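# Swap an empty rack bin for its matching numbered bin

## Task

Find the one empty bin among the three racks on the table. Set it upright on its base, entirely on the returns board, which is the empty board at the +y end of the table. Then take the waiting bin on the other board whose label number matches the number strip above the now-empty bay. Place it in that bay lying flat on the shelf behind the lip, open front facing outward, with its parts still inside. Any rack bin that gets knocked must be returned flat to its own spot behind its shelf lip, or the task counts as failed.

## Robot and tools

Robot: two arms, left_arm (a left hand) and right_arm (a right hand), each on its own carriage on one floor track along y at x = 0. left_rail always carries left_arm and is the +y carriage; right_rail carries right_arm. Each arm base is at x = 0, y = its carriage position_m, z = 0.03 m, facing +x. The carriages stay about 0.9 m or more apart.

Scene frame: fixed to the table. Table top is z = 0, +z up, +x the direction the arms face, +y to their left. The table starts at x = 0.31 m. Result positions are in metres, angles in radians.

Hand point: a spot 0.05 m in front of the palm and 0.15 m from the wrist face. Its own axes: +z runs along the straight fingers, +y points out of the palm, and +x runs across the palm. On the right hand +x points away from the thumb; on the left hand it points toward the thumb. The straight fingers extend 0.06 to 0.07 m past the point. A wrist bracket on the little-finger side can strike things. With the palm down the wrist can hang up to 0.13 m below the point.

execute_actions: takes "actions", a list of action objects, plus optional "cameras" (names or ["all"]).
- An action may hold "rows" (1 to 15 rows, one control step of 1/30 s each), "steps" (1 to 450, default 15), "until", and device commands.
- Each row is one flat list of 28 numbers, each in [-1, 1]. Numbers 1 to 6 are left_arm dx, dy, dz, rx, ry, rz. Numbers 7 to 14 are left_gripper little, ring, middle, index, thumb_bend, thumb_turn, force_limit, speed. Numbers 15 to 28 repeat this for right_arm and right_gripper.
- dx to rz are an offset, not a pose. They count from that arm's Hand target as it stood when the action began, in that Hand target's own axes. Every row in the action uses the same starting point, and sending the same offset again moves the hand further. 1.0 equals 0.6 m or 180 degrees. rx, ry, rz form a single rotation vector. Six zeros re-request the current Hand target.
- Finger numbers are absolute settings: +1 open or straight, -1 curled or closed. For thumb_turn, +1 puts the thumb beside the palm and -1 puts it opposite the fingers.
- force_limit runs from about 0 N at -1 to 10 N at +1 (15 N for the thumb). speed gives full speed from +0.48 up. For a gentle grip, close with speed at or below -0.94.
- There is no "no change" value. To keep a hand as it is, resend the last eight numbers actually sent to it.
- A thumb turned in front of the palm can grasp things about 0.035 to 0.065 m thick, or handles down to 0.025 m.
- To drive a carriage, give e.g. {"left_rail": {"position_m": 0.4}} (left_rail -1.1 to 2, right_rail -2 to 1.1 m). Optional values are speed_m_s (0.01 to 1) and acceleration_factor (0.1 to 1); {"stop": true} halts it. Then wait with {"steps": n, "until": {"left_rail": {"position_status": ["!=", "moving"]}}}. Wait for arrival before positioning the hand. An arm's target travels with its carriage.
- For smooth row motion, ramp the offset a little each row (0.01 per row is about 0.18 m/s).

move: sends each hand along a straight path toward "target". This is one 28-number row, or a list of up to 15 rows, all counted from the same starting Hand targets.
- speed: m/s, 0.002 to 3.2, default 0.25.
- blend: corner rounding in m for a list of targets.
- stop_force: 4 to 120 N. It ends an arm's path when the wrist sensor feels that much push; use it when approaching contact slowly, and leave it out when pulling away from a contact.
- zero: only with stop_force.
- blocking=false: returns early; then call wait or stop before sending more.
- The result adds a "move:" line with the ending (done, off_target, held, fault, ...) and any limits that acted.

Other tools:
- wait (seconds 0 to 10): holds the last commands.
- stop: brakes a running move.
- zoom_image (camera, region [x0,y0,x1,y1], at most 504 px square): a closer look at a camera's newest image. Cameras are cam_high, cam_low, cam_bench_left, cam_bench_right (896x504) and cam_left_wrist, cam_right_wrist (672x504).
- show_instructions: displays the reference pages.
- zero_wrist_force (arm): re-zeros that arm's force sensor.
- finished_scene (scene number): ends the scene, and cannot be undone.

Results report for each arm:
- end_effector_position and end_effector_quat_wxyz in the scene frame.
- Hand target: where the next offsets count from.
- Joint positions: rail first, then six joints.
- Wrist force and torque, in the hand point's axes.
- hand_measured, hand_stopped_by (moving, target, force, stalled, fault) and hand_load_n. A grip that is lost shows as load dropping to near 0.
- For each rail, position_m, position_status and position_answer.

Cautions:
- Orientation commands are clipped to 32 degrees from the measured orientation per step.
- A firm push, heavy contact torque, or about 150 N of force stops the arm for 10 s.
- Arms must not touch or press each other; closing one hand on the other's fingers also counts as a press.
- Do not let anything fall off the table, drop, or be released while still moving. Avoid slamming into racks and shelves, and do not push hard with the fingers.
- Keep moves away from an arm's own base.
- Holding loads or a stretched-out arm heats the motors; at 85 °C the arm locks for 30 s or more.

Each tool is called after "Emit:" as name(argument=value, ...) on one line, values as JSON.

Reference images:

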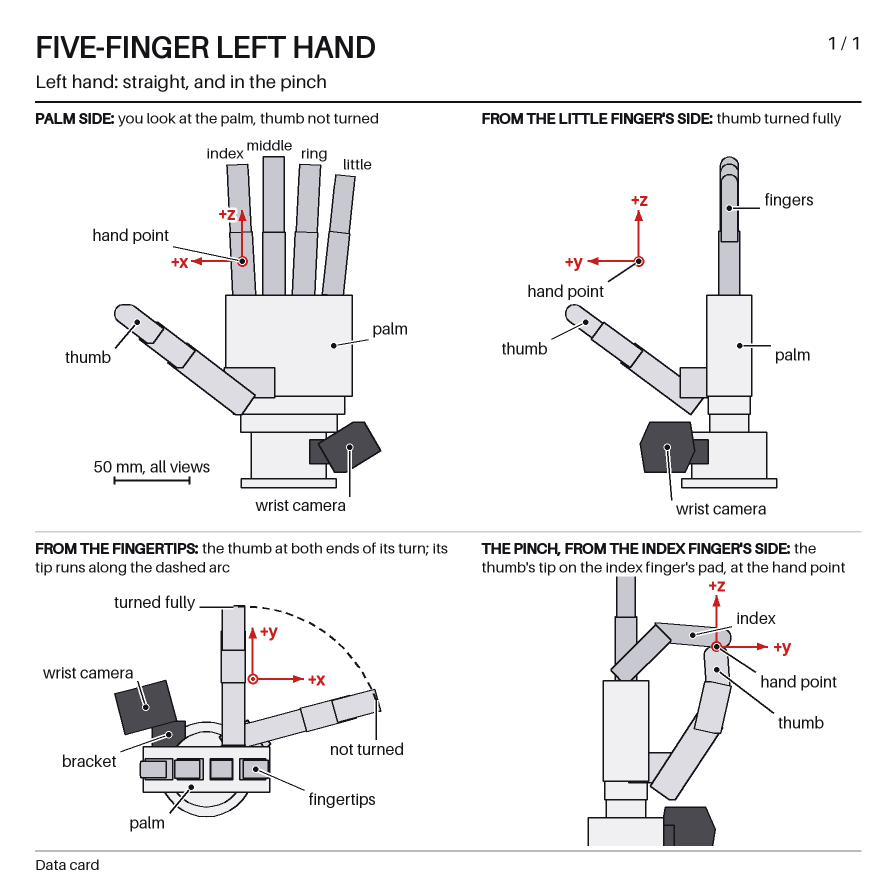

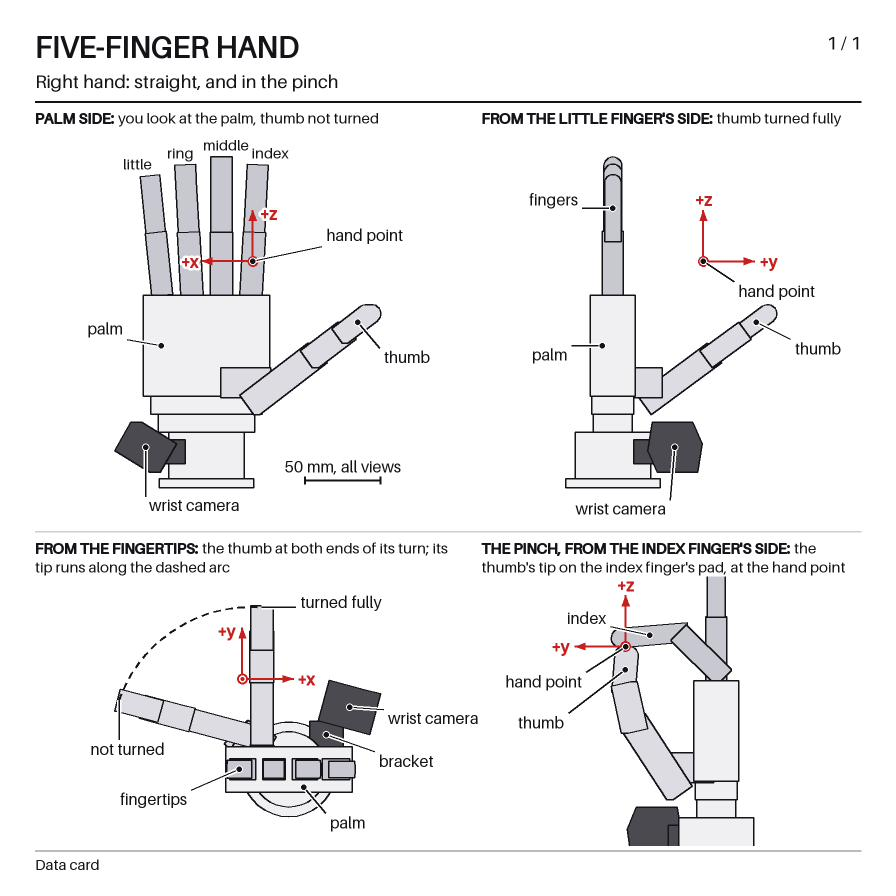

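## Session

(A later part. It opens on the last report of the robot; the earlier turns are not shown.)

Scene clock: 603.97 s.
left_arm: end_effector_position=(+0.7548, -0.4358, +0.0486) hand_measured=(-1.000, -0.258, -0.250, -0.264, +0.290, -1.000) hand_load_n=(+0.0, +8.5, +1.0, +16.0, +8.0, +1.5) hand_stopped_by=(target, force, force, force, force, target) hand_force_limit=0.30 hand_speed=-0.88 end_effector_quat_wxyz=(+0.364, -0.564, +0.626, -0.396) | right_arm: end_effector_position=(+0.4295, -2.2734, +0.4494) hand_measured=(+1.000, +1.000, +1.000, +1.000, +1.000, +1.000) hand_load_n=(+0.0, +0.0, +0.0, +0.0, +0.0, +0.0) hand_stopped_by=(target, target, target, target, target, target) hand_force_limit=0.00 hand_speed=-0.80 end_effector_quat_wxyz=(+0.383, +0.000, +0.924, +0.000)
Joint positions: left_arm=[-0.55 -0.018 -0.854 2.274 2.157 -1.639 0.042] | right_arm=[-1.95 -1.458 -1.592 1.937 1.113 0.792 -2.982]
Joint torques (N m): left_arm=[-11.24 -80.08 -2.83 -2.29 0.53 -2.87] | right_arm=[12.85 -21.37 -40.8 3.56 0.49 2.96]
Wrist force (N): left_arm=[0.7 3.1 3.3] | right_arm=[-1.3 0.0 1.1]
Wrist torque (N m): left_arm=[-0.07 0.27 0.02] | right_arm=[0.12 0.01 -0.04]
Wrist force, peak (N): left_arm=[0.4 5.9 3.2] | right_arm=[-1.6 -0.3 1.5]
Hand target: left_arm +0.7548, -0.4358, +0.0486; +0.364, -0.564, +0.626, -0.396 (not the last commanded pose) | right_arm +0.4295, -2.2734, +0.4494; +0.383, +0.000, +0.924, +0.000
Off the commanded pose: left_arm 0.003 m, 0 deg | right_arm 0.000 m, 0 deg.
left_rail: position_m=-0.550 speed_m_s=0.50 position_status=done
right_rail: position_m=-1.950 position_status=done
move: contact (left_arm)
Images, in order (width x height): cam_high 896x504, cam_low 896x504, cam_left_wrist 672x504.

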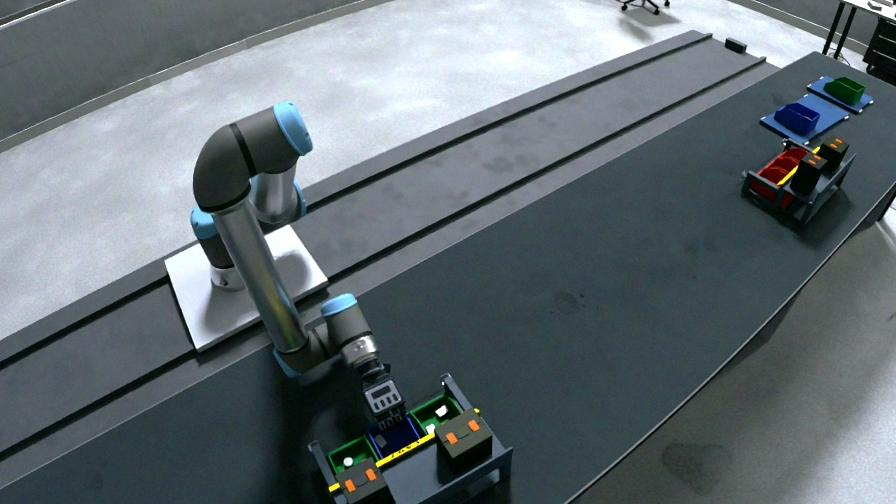

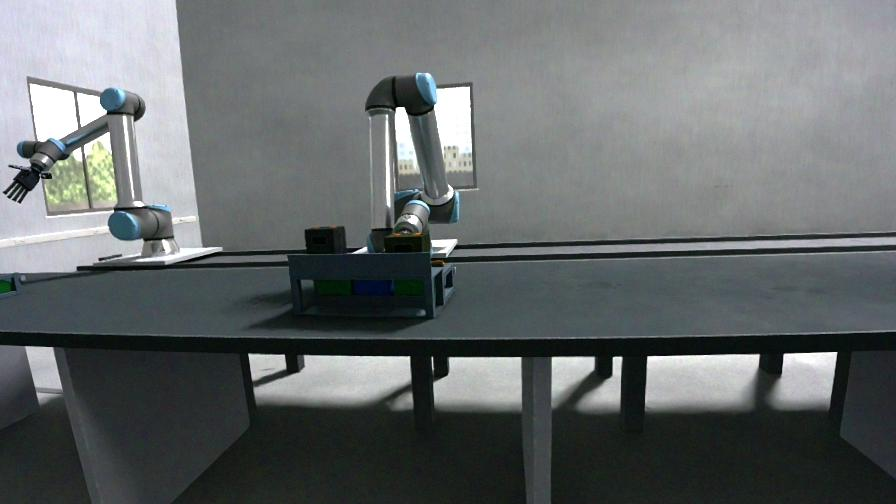

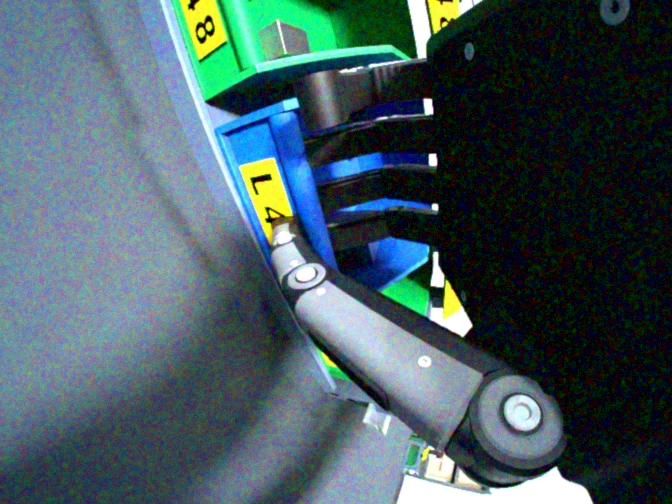

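Emit:
move(target=[[-0.0002,-0.0242,-0.0112,0,0,0,-1,-0.6,-0.6,-0.6,-0.45,-1,0.3,-0.88,0,0,0,0,0,0,1,1,1,1,1,1,0,-0.8],[0.007,-0.0272,-0.005,0,-0.0151,-0.007,-1,-0.6,-0.6,-0.6,-0.45,-1,0.3,-0.88,0,0,0,0,0,0,1,1,1,1,1,1,0,-0.8]], speed=0.02, cameras=["cam_high","cam_left_wrist"])

Emit:
zoom_image(camera="cam_high", region=[355, 395, 425, 465])

Emit:
zoom_image(camera="cam_left_wrist", region=[130, 60, 450, 380])

Scene clock: 613.00 s.
left_arm: end_effector_position=(+0.7585, -0.4405, +0.0646) hand_measured=(-1.000, -0.258, -0.250, -0.264, +0.290, -1.000) hand_load_n=(+0.0, +10.5, +5.0, +26.0, +6.5, +1.5) hand_stopped_by=(target, force, force, force, force, target) hand_force_limit=0.30 hand_speed=-0.88 end_effector_quat_wxyz=(-0.375, +0.580, -0.611, +0.386) | right_arm: end_effector_position=(+0.4295, -2.2734, +0.4494) hand_measured=(+1.000, +1.000, +1.000, +1.000, +1.000, +1.000) hand_load_n=(+0.0, +0.0, +0.0, +0.0, +0.0, +0.0) hand_stopped_by=(target, target, target, target, target, target) hand_force_limit=0.00 hand_speed=-0.80 end_effector_quat_wxyz=(+0.383, +0.000, +0.924, +0.000)
Joint positions: left_arm=[-0.55 -0.047 -0.889 2.286 2.179 -1.565 0.008] | right_arm=[-1.95 -1.458 -1.592 1.937 1.113 0.792 -2.982]
Joint torques (N m): left_arm=[-13.55 -76.83 -5.6 -5.98 2.06 -4.03] | right_arm=[14.96 -22.03 -40.5 3.79 0.57 2.67]
Wrist force (N): left_arm=[0.8 5.0 3.2] | right_arm=[-1.2 0.1 1.3]
Wrist torque (N m): left_arm=[-0.07 0.12 0.03] | right_arm=[0.13 -0.01 -0.03]
Wrist force, peak (N): left_arm=[0.8 5.0 3.2] | right_arm=[-1.6 0.2 1.8]
Hand target: left_arm +0.7585, -0.4405, +0.0646; -0.375, +0.580, -0.611, +0.386 | right_arm +0.4295, -2.2734, +0.4494; +0.383, +0.000, +0.924, +0.000
Off the commanded pose: left_arm 0.000 m, 0 deg | right_arm 0.000 m, 0 deg.
left_rail: position_m=-0.550 speed_m_s=0.50 position_status=done
right_rail: position_m=-1.950 position_status=done
move: done
Images, in order (width x height): cam_high 896x504, cam_left_wrist 672x504.

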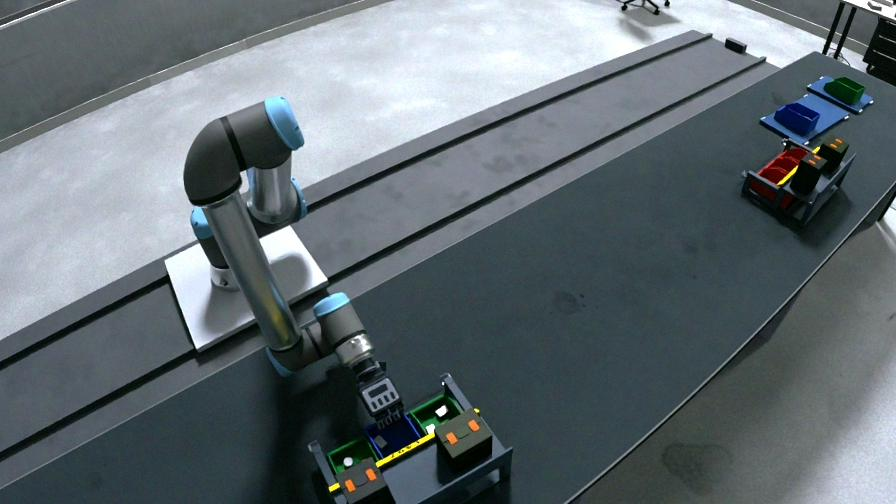

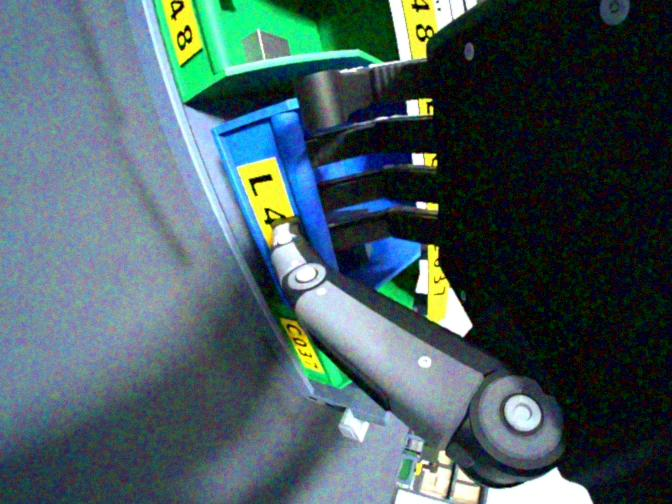

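Scaled by 7.200 from the camera's 896x504 image, which has a finer 1280x720 frame.

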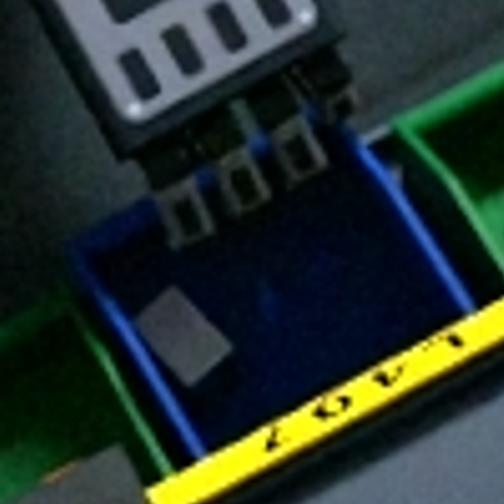

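Scaled by 1.575 from the camera's 672x504 image, which has a finer 960x720 frame.

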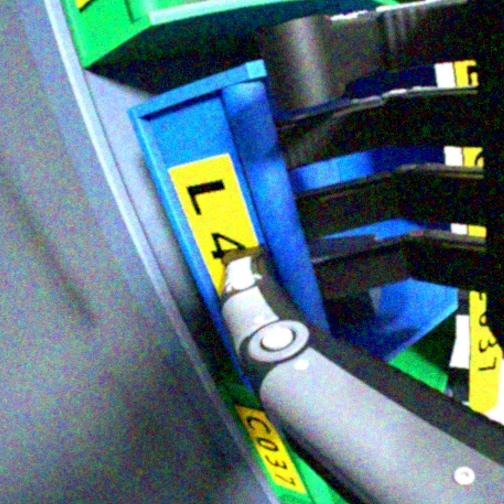

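Emit:
move(target=[[0.0009,-0.0028,0.0059,0,0,0,-1,-0.6,-0.6,-0.6,-0.45,-1,0.3,-0.88,0,0,0,0,0,0,1,1,1,1,1,1,0,-0.8],[0.0012,0.0207,0.0168,0,0,0,-1,-0.6,-0.6,-0.6,-0.45,-1,0.3,-0.88,0,0,0,0,0,0,1,1,1,1,1,1,0,-0.8]], speed=0.015, stop_force=5, cameras=["cam_high","cam_left_wrist"])

Emit:
zoom_image(camera="cam_high", region=[355, 395, 425, 465])

Emit:
zoom_image(camera="cam_left_wrist", region=[150, 40, 310, 200])

Emit:
zoom_image(camera="cam_left_wrist", region=[230, 180, 390, 340])

Scene clock: 617.00 s.
left_arm: end_effector_position=(+0.7624, -0.4413, +0.0491) hand_measured=(-1.000, -0.258, -0.250, -0.264, +0.290, -1.000) hand_load_n=(+0.0, +7.5, +1.0, +17.0, +8.5, +2.0) hand_stopped_by=(target, force, force, force, force, target) hand_force_limit=0.30 hand_speed=-0.88 end_effector_quat_wxyz=(-0.375, +0.580, -0.611, +0.386) | right_arm: end_effector_position=(+0.4295, -2.2734, +0.4494) hand_measured=(+1.000, +1.000, +1.000, +1.000, +1.000, +1.000) hand_load_n=(+0.0, +0.0, +0.0, +0.0, +0.0, +0.0) hand_stopped_by=(target, target, target, target, target, target) hand_force_limit=0.00 hand_speed=-0.80 end_effector_quat_wxyz=(+0.383, +0.000, +0.924, +0.000)
Joint positions: left_arm=[-0.55 -0.049 -0.854 2.274 2.157 -1.564 0.007] | right_arm=[-1.95 -1.458 -1.592 1.937 1.113 0.792 -2.982]
Joint torques (N m): left_arm=[-15.78 -44.78 -18.37 -5.66 1.83 -4.16] | right_arm=[13.49 -22.95 -40.97 3.84 0.54 2.68]
Wrist force (N): left_arm=[-0.2 3.6 2.2] | right_arm=[-1.2 -0.2 1.6]
Wrist torque (N m): left_arm=[0.04 0.21 -0.03] | right_arm=[0.06 -0.01 -0.04]
Wrist force, peak (N): left_arm=[1.0 5.4 3.2] | right_arm=[-1.5 -0.2 1.7]
Hand target: left_arm +0.7624, -0.4413, +0.0491; -0.375, +0.580, -0.611, +0.386 | right_arm +0.4295, -2.2734, +0.4494; +0.383, +0.000, +0.924, +0.000
Off the commanded pose: left_arm 0.000 m, 0 deg | right_arm 0.000 m, 0 deg.
left_rail: position_m=-0.550 speed_m_s=0.50 position_status=done
right_rail: position_m=-1.950 position_status=done
move: done
Images, in order (width x height): cam_high 896x504, cam_left_wrist 672x504.

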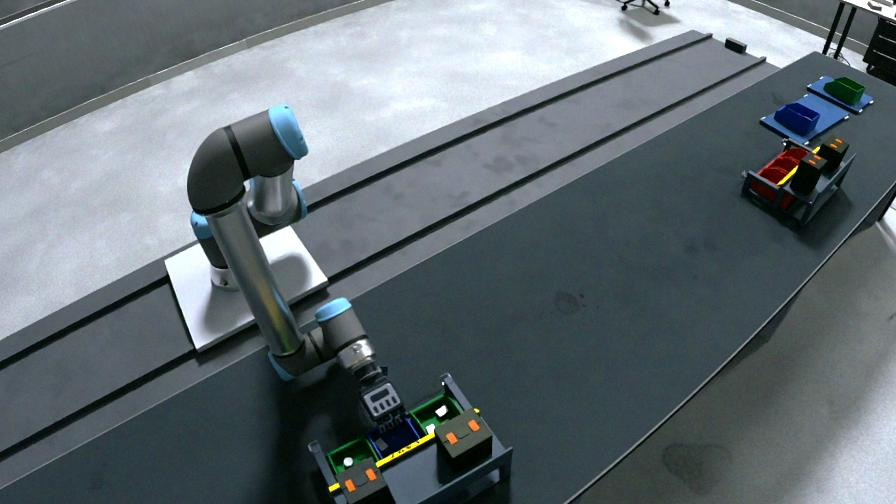

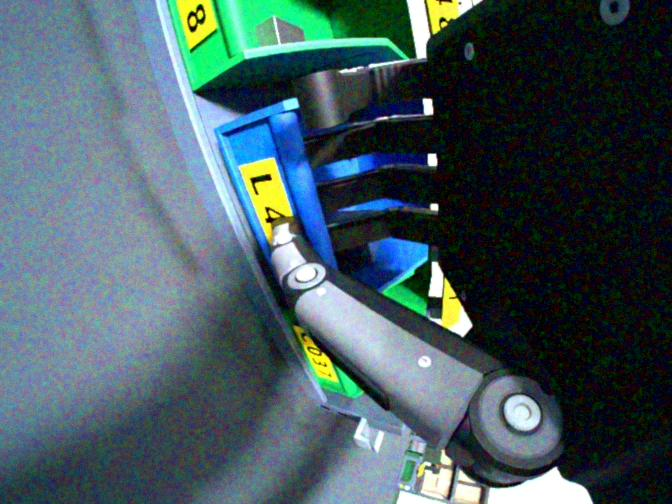

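Scaled by 7.200 from the camera's 896x504 image, which has a finer 1280x720 frame.

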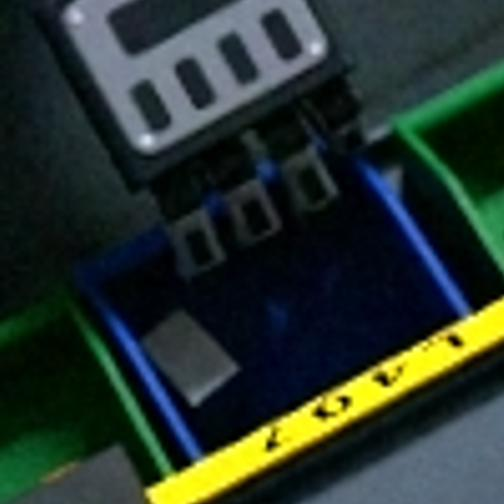

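Scaled by 3.150 from the camera's 672x504 image, which has a finer 960x720 frame.

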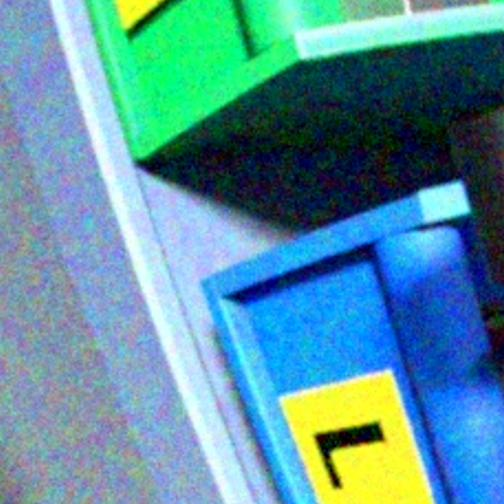

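Scaled by 3.150 from the camera's 672x504 image, which has a finer 960x720 frame.

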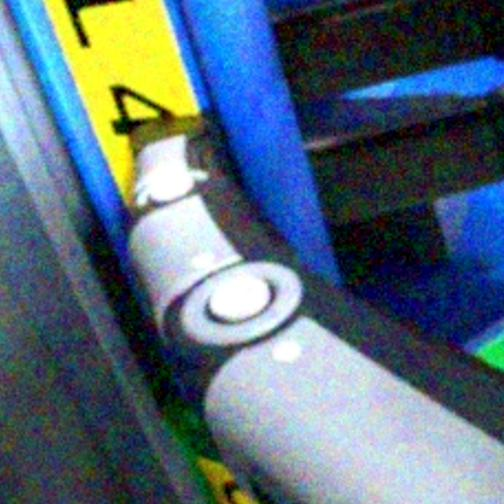

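Emit:
move(target=[[-0.005,0,0.0007,0,0,0,-1,-0.6,-0.6,-0.6,-0.45,-1,0.3,-0.88,0,0,0,0,0,0,1,1,1,1,1,1,0,-0.8],[-0.005,0.0073,0.0041,0,0,0,-1,-0.6,-0.6,-0.6,-0.45,-1,0.3,-0.88,0,0,0,0,0,0,1,1,1,1,1,1,0,-0.8]], speed=0.01, stop_force=4, cameras=["cam_high","cam_left_wrist"])

Emit:
zoom_image(camera="cam_high", region=[355, 395, 425, 465])

Emit:
zoom_image(camera="cam_left_wrist", region=[150, 40, 310, 200])

Scene clock: 620.77 s.
left_arm: end_effector_position=(+0.7629, -0.4383, +0.0441) hand_measured=(-1.000, -0.258, -0.250, -0.264, +0.290, -1.000) hand_load_n=(+0.0, +7.0, +1.5, +13.5, +9.0, +2.0) hand_stopped_by=(target, force, force, force, force, target) hand_force_limit=0.30 hand_speed=-0.88 end_effector_quat_wxyz=(-0.375, +0.580, -0.611, +0.386) | right_arm: end_effector_position=(+0.4295, -2.2734, +0.4494) hand_measured=(+1.000, +1.000, +1.000, +1.000, +1.000, +1.000) hand_load_n=(+0.0, +0.0, +0.0, +0.0, +0.0, +0.0) hand_stopped_by=(target, target, target, target, target, target) hand_force_limit=0.00 hand_speed=-0.80 end_effector_quat_wxyz=(+0.383, +0.000, +0.924, +0.000)
Joint positions: left_arm=[-0.55 -0.043 -0.843 2.269 2.151 -1.569 0.01] | right_arm=[-1.95 -1.458 -1.592 1.937 1.113 0.792 -2.982]
Joint torques (N m): left_arm=[13.56 -46.54 -18.12 -5.48 -1.65 4.42] | right_arm=[13.68 -21.55 -41.38 3.96 0.57 2.74]
Wrist force (N): left_arm=[0.5 3.0 1.8] | right_arm=[-1.2 0.3 1.7]
Wrist torque (N m): left_arm=[0.05 0.16 -0.11] | right_arm=[0.13 -0.03 -0.02]
Wrist force, peak (N): left_arm=[1.0 3.8 3.0] | right_arm=[-1.3 0.0 1.8]
Hand target: left_arm +0.7629, -0.4383, +0.0441; -0.375, +0.580, -0.611, +0.386 | right_arm +0.4295, -2.2734, +0.4494; +0.383, +0.000, +0.924, +0.000
Off the commanded pose: left_arm 0.000 m, 0 deg | right_arm 0.000 m, 0 deg.
left_rail: position_m=-0.550 speed_m_s=0.50 position_status=done
right_rail: position_m=-1.950 position_status=done
move: done
Images, in order (width x height): cam_high 896x504, cam_left_wrist 672x504.

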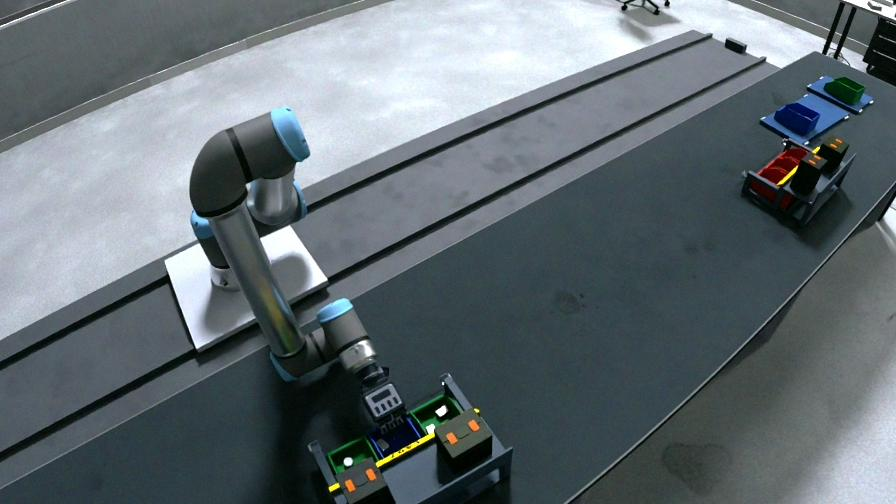

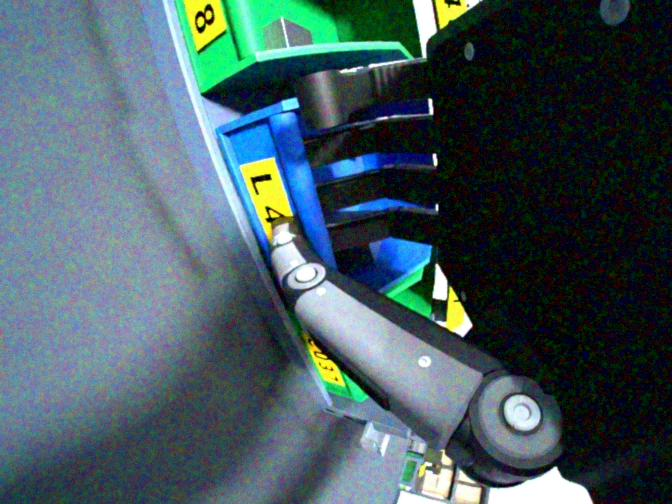

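Scaled by 7.200 from the camera's 896x504 image, which has a finer 1280x720 frame.

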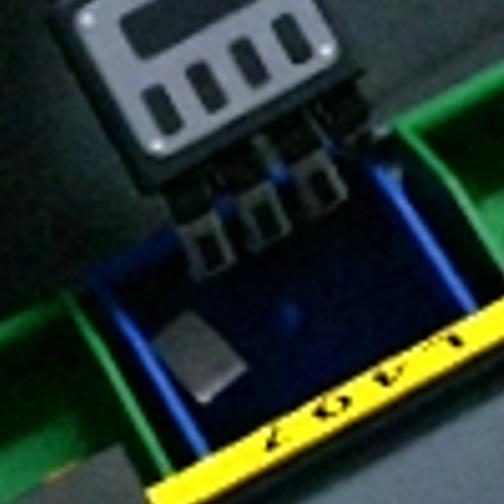

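Scaled by 3.150 from the camera's 672x504 image, which has a finer 960x720 frame.

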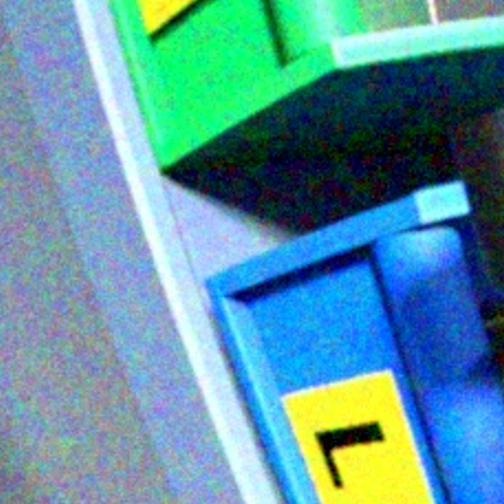

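Emit:
move(target=[0,0.0091,0.0042,0,0,0,-1,-0.6,-0.6,-0.6,-0.45,-1,0.3,-0.88,0,0,0,0,0,0,1,1,1,1,1,1,0,-0.8], speed=0.01, stop_force=4, cameras=["cam_left_wrist"])

Emit:
zoom_image(camera="cam_left_wrist", region=[150, 40, 310, 200])

Scene clock: 623.63 s.
left_arm: end_effector_position=(+0.7629, -0.4382, +0.0381) hand_measured=(-1.000, -0.258, -0.250, -0.266, +0.290, -1.000) hand_load_n=(-0.5, +5.5, +2.5, +10.5, +9.5, +1.5) hand_stopped_by=(target, force, force, force, force, target) hand_force_limit=0.30 hand_speed=-0.88 end_effector_quat_wxyz=(-0.375, +0.580, -0.611, +0.386) | right_arm: end_effector_position=(+0.4295, -2.2734, +0.4494) hand_measured=(+1.000, +1.000, +1.000, +1.000, +1.000, +1.000) hand_load_n=(+0.0, +0.0, +0.0, +0.5, +0.0, -0.5) hand_stopped_by=(target, target, target, target, target, target) hand_force_limit=0.00 hand_speed=-0.80 end_effector_quat_wxyz=(+0.383, +0.000, +0.924, +0.000)
Joint positions: left_arm=[-0.55 -0.043 -0.831 2.267 2.14 -1.569 0.01] | right_arm=[-1.95 -1.458 -1.592 1.937 1.113 0.792 -2.982]
Joint torques (N m): left_arm=[10.14 -50.55 -18.14 -5.4 -1.53 4.01] | right_arm=[14.86 -21.18 -40.04 3.66 0.74 2.79]
Wrist force (N): left_arm=[-0.1 2.4 1.1] | right_arm=[-1.6 -0.1 1.3]
Wrist torque (N m): left_arm=[0.10 0.12 -0.14] | right_arm=[0.09 0.04 -0.06]
Wrist force, peak (N): left_arm=[1.0 3.8 2.3] | right_arm=[-1.5 -0.1 1.8]
Hand target: left_arm +0.7629, -0.4382, +0.0381; -0.375, +0.580, -0.611, +0.386 | right_arm +0.4295, -2.2734, +0.4494; +0.383, +0.000, +0.924, +0.000
Off the commanded pose: left_arm 0.000 m, 0 deg | right_arm 0.000 m, 0 deg.
left_rail: position_m=-0.550 speed_m_s=0.50 position_status=done
right_rail: position_m=-1.950 position_status=done
move: done
Images, in order (width x height): cam_left_wrist 672x504.

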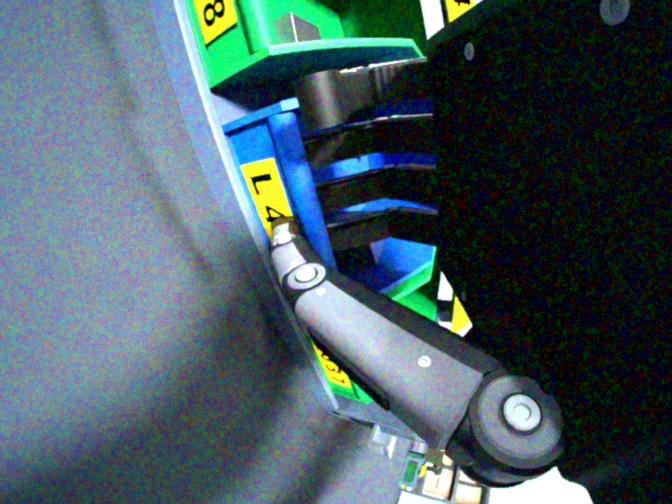

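Scaled by 3.150 from the camera's 672x504 image, which has a finer 960x720 frame.

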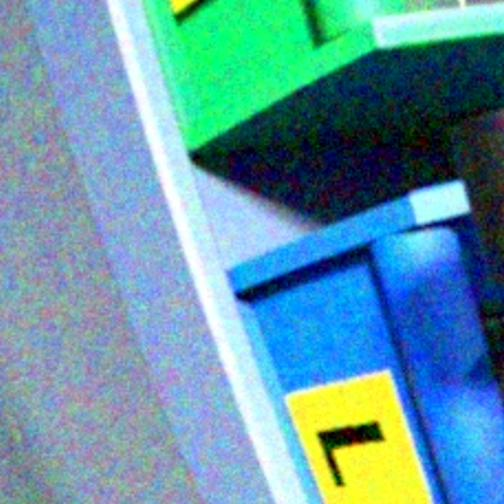

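Emit:
move(target=[0,0.0061,0.0028,0,0,0,-1,-0.6,-0.6,-0.6,-0.45,-1,0.3,-0.88,0,0,0,0,0,0,1,1,1,1,1,1,0,-0.8], speed=0.01, stop_force=4, cameras=["cam_left_wrist","cam_high"])

Emit:
zoom_image(camera="cam_left_wrist", region=[150, 40, 310, 200])

Emit:
zoom_image(camera="cam_high", region=[355, 395, 425, 465])

Scene clock: 626.27 s.
left_arm: end_effector_position=(+0.7629, -0.4382, +0.0369) hand_measured=(-1.000, -0.258, -0.250, -0.266, +0.290, -1.000) hand_load_n=(-1.0, +6.0, +3.0, +10.0, +9.0, +1.5) hand_stopped_by=(target, force, force, force, force, target) hand_force_limit=0.30 hand_speed=-0.88 end_effector_quat_wxyz=(-0.375, +0.580, -0.611, +0.386) | right_arm: end_effector_position=(+0.4295, -2.2734, +0.4494) hand_measured=(+1.000, +1.000, +1.000, +1.000, +1.000, +1.000) hand_load_n=(+0.0, +0.5, +0.0, +0.0, +0.0, +0.0) hand_stopped_by=(target, target, target, target, target, target) hand_force_limit=0.00 hand_speed=-0.80 end_effector_quat_wxyz=(+0.383, +0.000, +0.924, +0.000)
Joint positions: left_arm=[-0.55 -0.043 -0.828 2.266 2.138 -1.569 0.01] | right_arm=[-1.95 -1.458 -1.592 1.937 1.113 0.792 -2.982]
Joint torques (N m): left_arm=[7.43 -74.9 -1.6 -1.78 -0.4 3.97] | right_arm=[15.16 -22.33 -41.04 4.15 0.64 2.97]
Wrist force (N): left_arm=[0.5 0.3 1.5] | right_arm=[-1.0 0.3 1.3]
Wrist torque (N m): left_arm=[0.14 -0.06 0.03] | right_arm=[0.14 -0.06 -0.01]
Wrist force, peak (N): left_arm=[0.3 -7.2 -6.2] | right_arm=[-1.5 0.0 1.7]
Hand target: left_arm +0.7629, -0.4382, +0.0369; -0.375, +0.580, -0.611, +0.386 (not the last commanded pose) | right_arm +0.4295, -2.2734, +0.4494; +0.383, +0.000, +0.924, +0.000
Off the commanded pose: left_arm 0.003 m, 0 deg | right_arm 0.000 m, 0 deg.
left_rail: position_m=-0.550 speed_m_s=0.50 position_status=done
right_rail: position_m=-1.950 position_status=done
move: contact (left_arm)
Images, in order (width x height): cam_high 896x504, cam_left_wrist 672x504.

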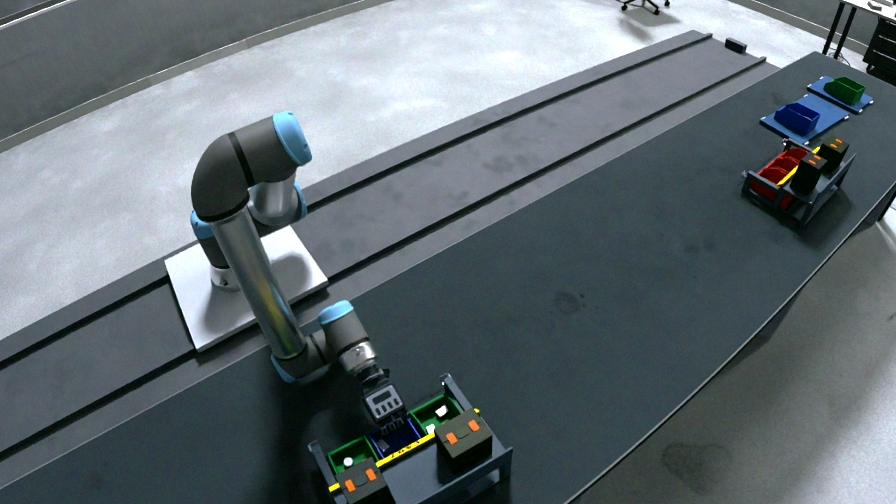

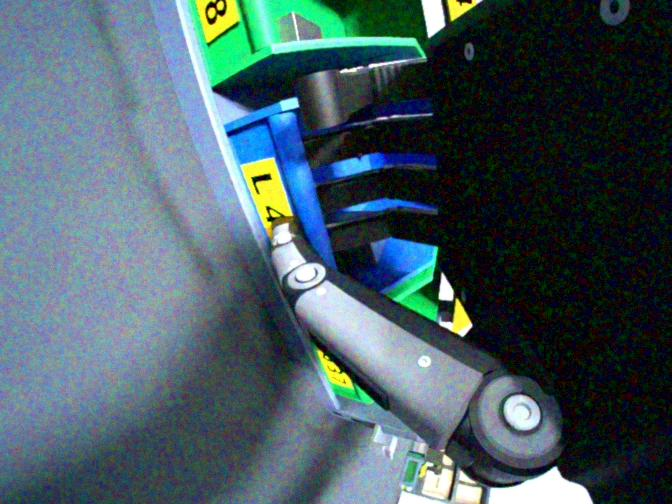

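Scaled by 3.150 from the camera's 672x504 image, which has a finer 960x720 frame.

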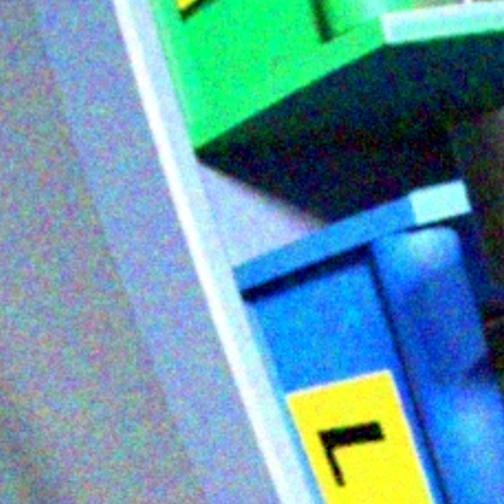

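Scaled by 7.200 from the camera's 896x504 image, which has a finer 1280x720 frame.

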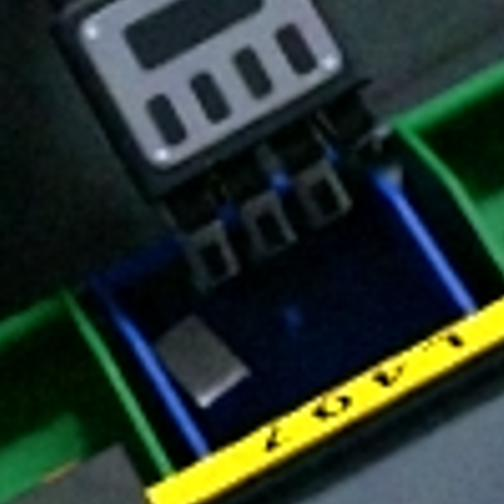

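Emit:
execute_actions(actions=[{"rows":[[0,0,0,0,0,0,-1,-0.1,-0.1,-0.1,0.45,-1,0.0,-0.85,0,0,0,0,0,0,1,1,1,1,1,1,0,-0.8]],"steps":60},{"rows":[[0,0,0,0,0,0,-1,0.3,0.3,0.3,0.6,-1,0.0,-0.7,0,0,0,0,0,0,1,1,1,1,1,1,0,-0.8]],"steps":60}], cameras=["cam_left_wrist","cam_high"])

Emit:
zoom_image(camera="cam_left_wrist", region=[150, 40, 310, 200])

Emit:
zoom_image(camera="cam_high", region=[355, 395, 425, 465])

Scene clock: 632.27 s.
left_arm: end_effector_position=(+0.7629, -0.4382, +0.0369) hand_measured=(-1.000, +0.300, +0.300, +0.300, +0.544, -1.000) hand_load_n=(+0.0, +0.0, +0.0, -0.5, -24.0, -2.0) hand_stopped_by=(target, target, target, target, stalled, target) hand_force_limit=0.00 hand_speed=-0.70 end_effector_quat_wxyz=(-0.375, +0.580, -0.611, +0.386) | right_arm: end_effector_position=(+0.4295, -2.2734, +0.4494) hand_measured=(+1.000, +1.000, +1.000, +1.000, +1.000, +1.000) hand_load_n=(+0.0, +0.0, +0.0, +0.0, +0.0, +0.0) hand_stopped_by=(target, target, target, target, target, target) hand_force_limit=0.00 hand_speed=-0.80 end_effector_quat_wxyz=(+0.383, +0.000, +0.924, +0.000)
Joint positions: left_arm=[-0.55 -0.043 -0.828 2.266 2.138 -1.569 0.01] | right_arm=[-1.95 -1.458 -1.592 1.937 1.113 0.792 -2.982]
Joint torques (N m): left_arm=[-11.76 -43 7.03 3.42 0.66 3.27] | right_arm=[13.09 -20.84 -40.4 3.86 0.63 2.41]
Wrist force (N): left_arm=[0.6 -18.3 -1.3] | right_arm=[-1.3 -0.2 1.3]
Wrist torque (N m): left_arm=[-0.31 0.08 0.17] | right_arm=[0.07 0.00 -0.04]
Wrist force, peak (N): left_arm=[0.7 -19.7 -1.7] | right_arm=[-1.5 -0.1 1.8]
Hand target: left_arm +0.7629, -0.4382, +0.0369; -0.375, +0.580, -0.611, +0.386 | right_arm +0.4295, -2.2734, +0.4494; +0.383, +0.000, +0.924, +0.000
Off the commanded pose: left_arm 0.000 m, 0 deg | right_arm 0.000 m, 0 deg.
left_rail: position_m=-0.550 speed_m_s=0.50 position_status=done
right_rail: position_m=-1.950 position_status=done
Images, in order (width x height): cam_high 896x504, cam_left_wrist 672x504.

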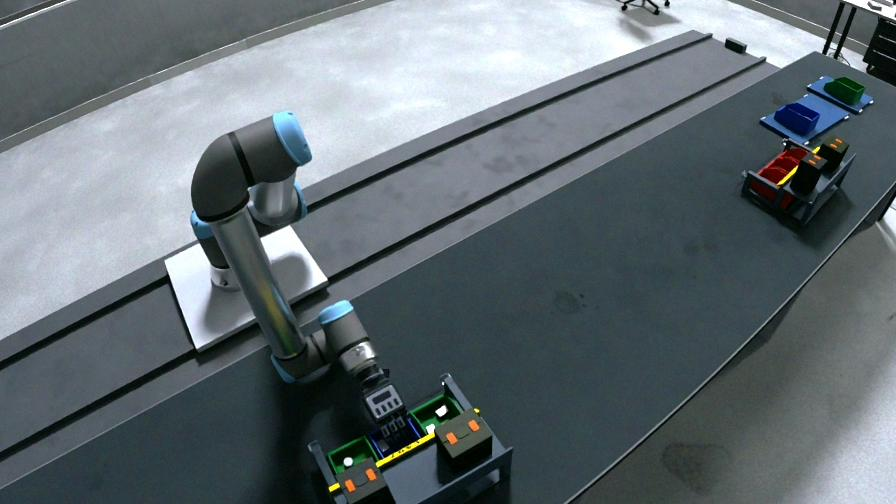

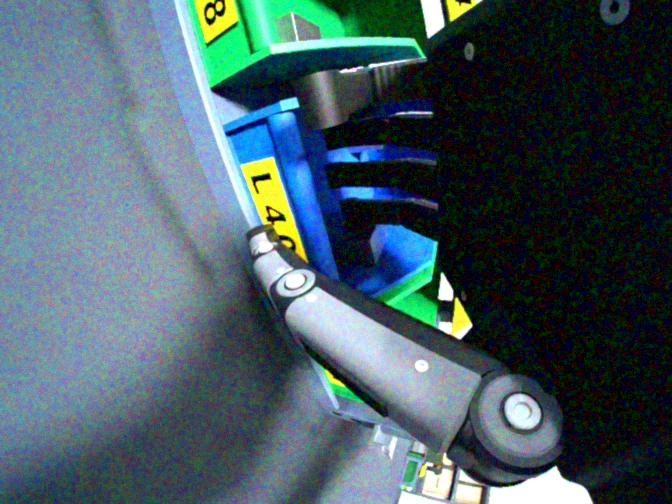

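Scaled by 3.150 from the camera's 672x504 image, which has a finer 960x720 frame.

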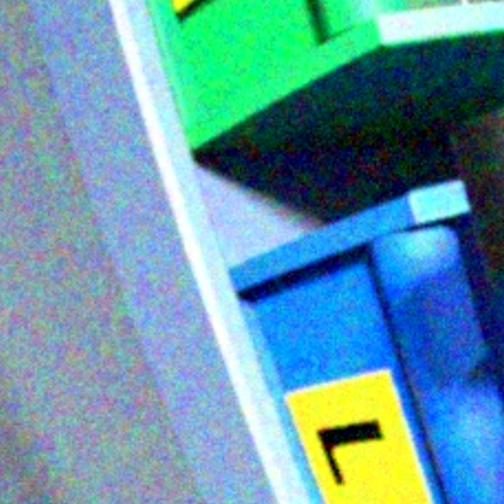

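Scaled by 7.200 from the camera's 896x504 image, which has a finer 1280x720 frame.

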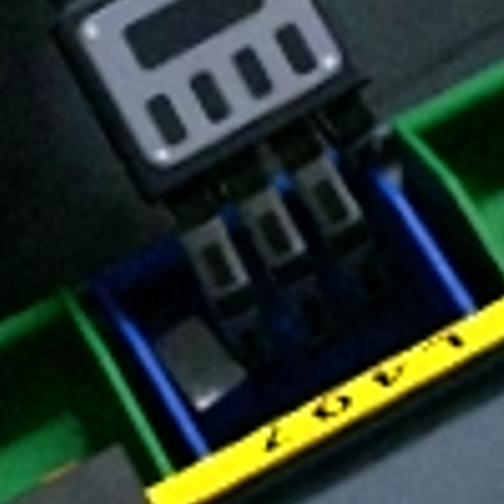

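Emit:
execute_actions(actions=[{"rows":[[0,0,0,0,0,0,-1,0.3,0.3,0.3,0.42,-1,0.0,-0.8,0,0,0,0,0,0,1,1,1,1,1,1,0,-0.8]],"steps":40}])

Emit:
move(target=[0,-0.0453,-0.0211,0,0,0,-1,0.3,0.3,0.3,0.42,-1,0.0,-0.8,0,0,0,0,0,0,1,1,1,1,1,1,0,-0.8], speed=0.03, cameras=["cam_left_wrist","cam_high"])

Emit:
zoom_image(camera="cam_left_wrist", region=[150, 40, 400, 290])

Emit:
zoom_image(camera="cam_high", region=[355, 395, 425, 465])

Scene clock: 635.83 s.
left_arm: end_effector_position=(+0.7629, -0.4382, +0.0369) hand_measured=(-1.000, +0.300, +0.300, +0.300, +0.420, -1.000) hand_load_n=(+0.0, +0.0, +0.0, +0.0, +0.0, +0.0) hand_stopped_by=(target, target, target, target, target, target) hand_force_limit=0.00 hand_speed=-0.80 end_effector_quat_wxyz=(-0.375, +0.580, -0.611, +0.386) | right_arm: end_effector_position=(+0.4295, -2.2734, +0.4494) hand_measured=(+1.000, +1.000, +1.000, +1.000, +1.000, +1.000) hand_load_n=(+0.0, +0.0, -0.5, +0.0, +0.0, +0.0) hand_stopped_by=(target, target, target, target, target, target) hand_force_limit=0.00 hand_speed=-0.80 end_effector_quat_wxyz=(+0.383, +0.000, +0.924, +0.000)
Joint positions: left_arm=[-0.55 -0.043 -0.828 2.266 2.138 -1.569 0.01] | right_arm=[-1.95 -1.458 -1.592 1.937 1.113 0.792 -2.982]
Joint torques (N m): left_arm=[-12.52 -67.71 -16.42 -4.73 0.49 2.54] | right_arm=[12.21 -22.65 -40.27 3.93 0.52 2.87]
Wrist force (N): left_arm=[0.3 0.3 1.0] | right_arm=[-1.4 -0.3 1.6]
Wrist torque (N m): left_arm=[0.09 0.10 -0.04] | right_arm=[0.05 0.00 -0.05]
Wrist force, peak (N): left_arm=[1.3 -19.3 -2.2] | right_arm=[-1.4 -0.2 1.9]
Hand target: left_arm +0.7629, -0.4382, +0.0369; -0.375, +0.580, -0.611, +0.386 | right_arm +0.4295, -2.2734, +0.4494; +0.383, +0.000, +0.924, +0.000
Off the commanded pose: left_arm 0.000 m, 0 deg | right_arm 0.000 m, 0 deg.
left_rail: position_m=-0.550 speed_m_s=0.50 position_status=done
right_rail: position_m=-1.950 position_status=done

Scene clock: 637.23 s.
left_arm: end_effector_position=(+0.7628, -0.4385, +0.0668) hand_measured=(-1.000, +0.300, +0.300, +0.300, +0.420, -1.000) hand_load_n=(+0.0, +0.0, +0.0, +0.0, +0.0, +0.0) hand_stopped_by=(target, target, target, target, target, target) hand_force_limit=0.00 hand_speed=-0.80 end_effector_quat_wxyz=(-0.375, +0.580, -0.611, +0.386) | right_arm: end_effector_position=(+0.4295, -2.2734, +0.4494) hand_measured=(+1.000, +1.000, +1.000, +1.000, +1.000, +1.000) hand_load_n=(+0.0, +0.0, +0.0, -0.5, +0.0, +0.0) hand_stopped_by=(target, target, target, target, target, target) hand_force_limit=0.00 hand_speed=-0.80 end_effector_quat_wxyz=(+0.383, +0.000, +0.924, +0.000)
Joint positions: left_arm=[-0.55 -0.043 -0.891 2.278 2.19 -1.569 0.01] | right_arm=[-1.95 -1.458 -1.592 1.937 1.113 0.792 -2.982]
Joint torques (N m): left_arm=[-15.99 -72.31 -3.91 -1.1 1.81 -3.83] | right_arm=[12.89 -22.48 -40.39 3.94 0.53 2.61]
Wrist force (N): left_arm=[0.6 0.5 1.4] | right_arm=[-1.2 -0.2 1.4]
Wrist torque (N m): left_arm=[0.09 0.11 -0.03] | right_arm=[0.07 -0.02 -0.04]
Wrist force, peak (N): left_arm=[0.5 0.9 1.6] | right_arm=[-1.4 0.1 1.7]
Hand target: left_arm +0.7628, -0.4385, +0.0669; -0.375, +0.580, -0.611, +0.386 | right_arm +0.4295, -2.2734, +0.4494; +0.383, +0.000, +0.924, +0.000
Off the commanded pose: left_arm 0.000 m, 0 deg | right_arm 0.000 m, 0 deg.
left_rail: position_m=-0.550 speed_m_s=0.50 position_status=done
right_rail: position_m=-1.950 position_status=done
move: done
Images, in order (width x height): cam_high 896x504, cam_left_wrist 672x504.

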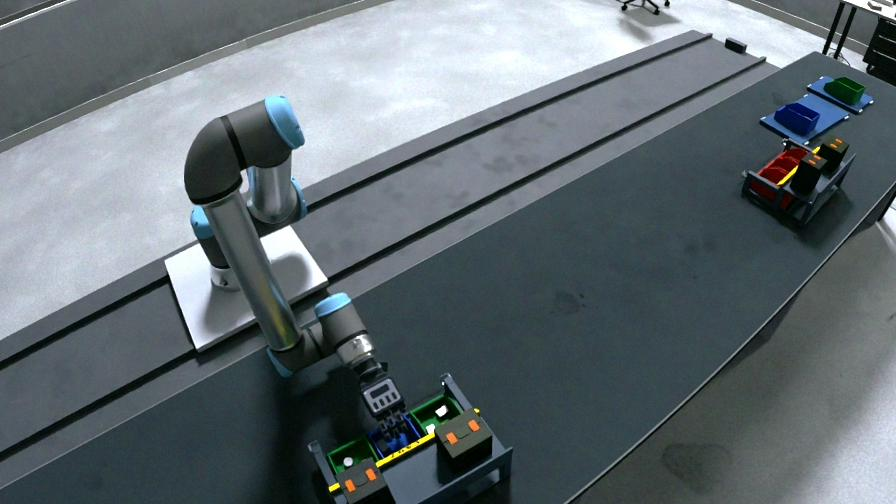

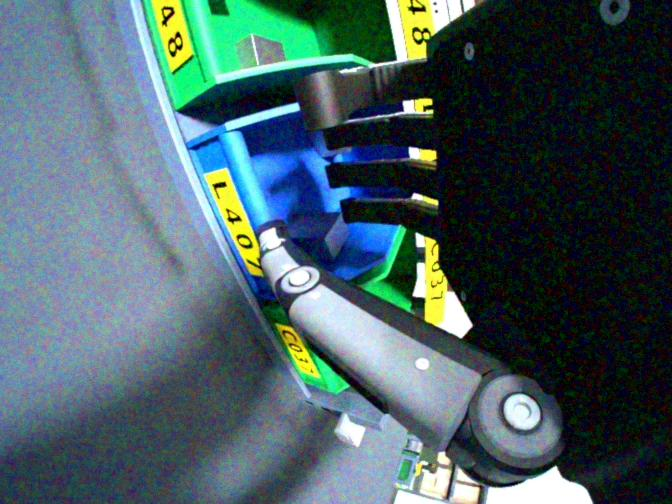

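Scaled by 2.016 from the camera's 672x504 image, which has a finer 960x720 frame.

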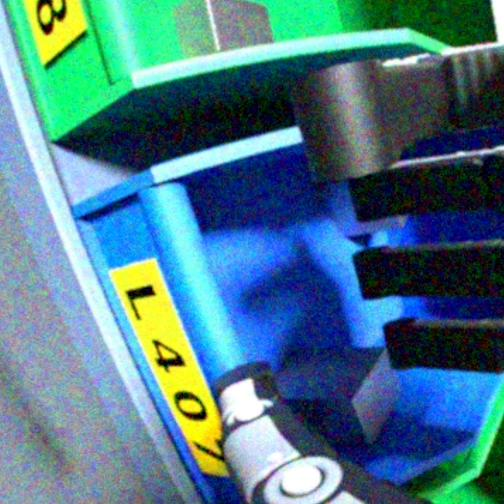

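Scaled by 7.200 from the camera's 896x504 image, which has a finer 1280x720 frame.

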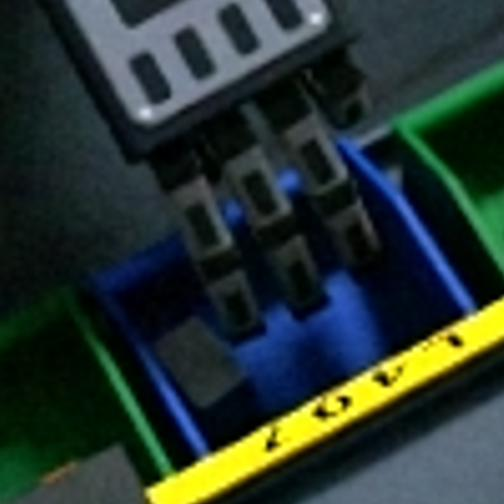

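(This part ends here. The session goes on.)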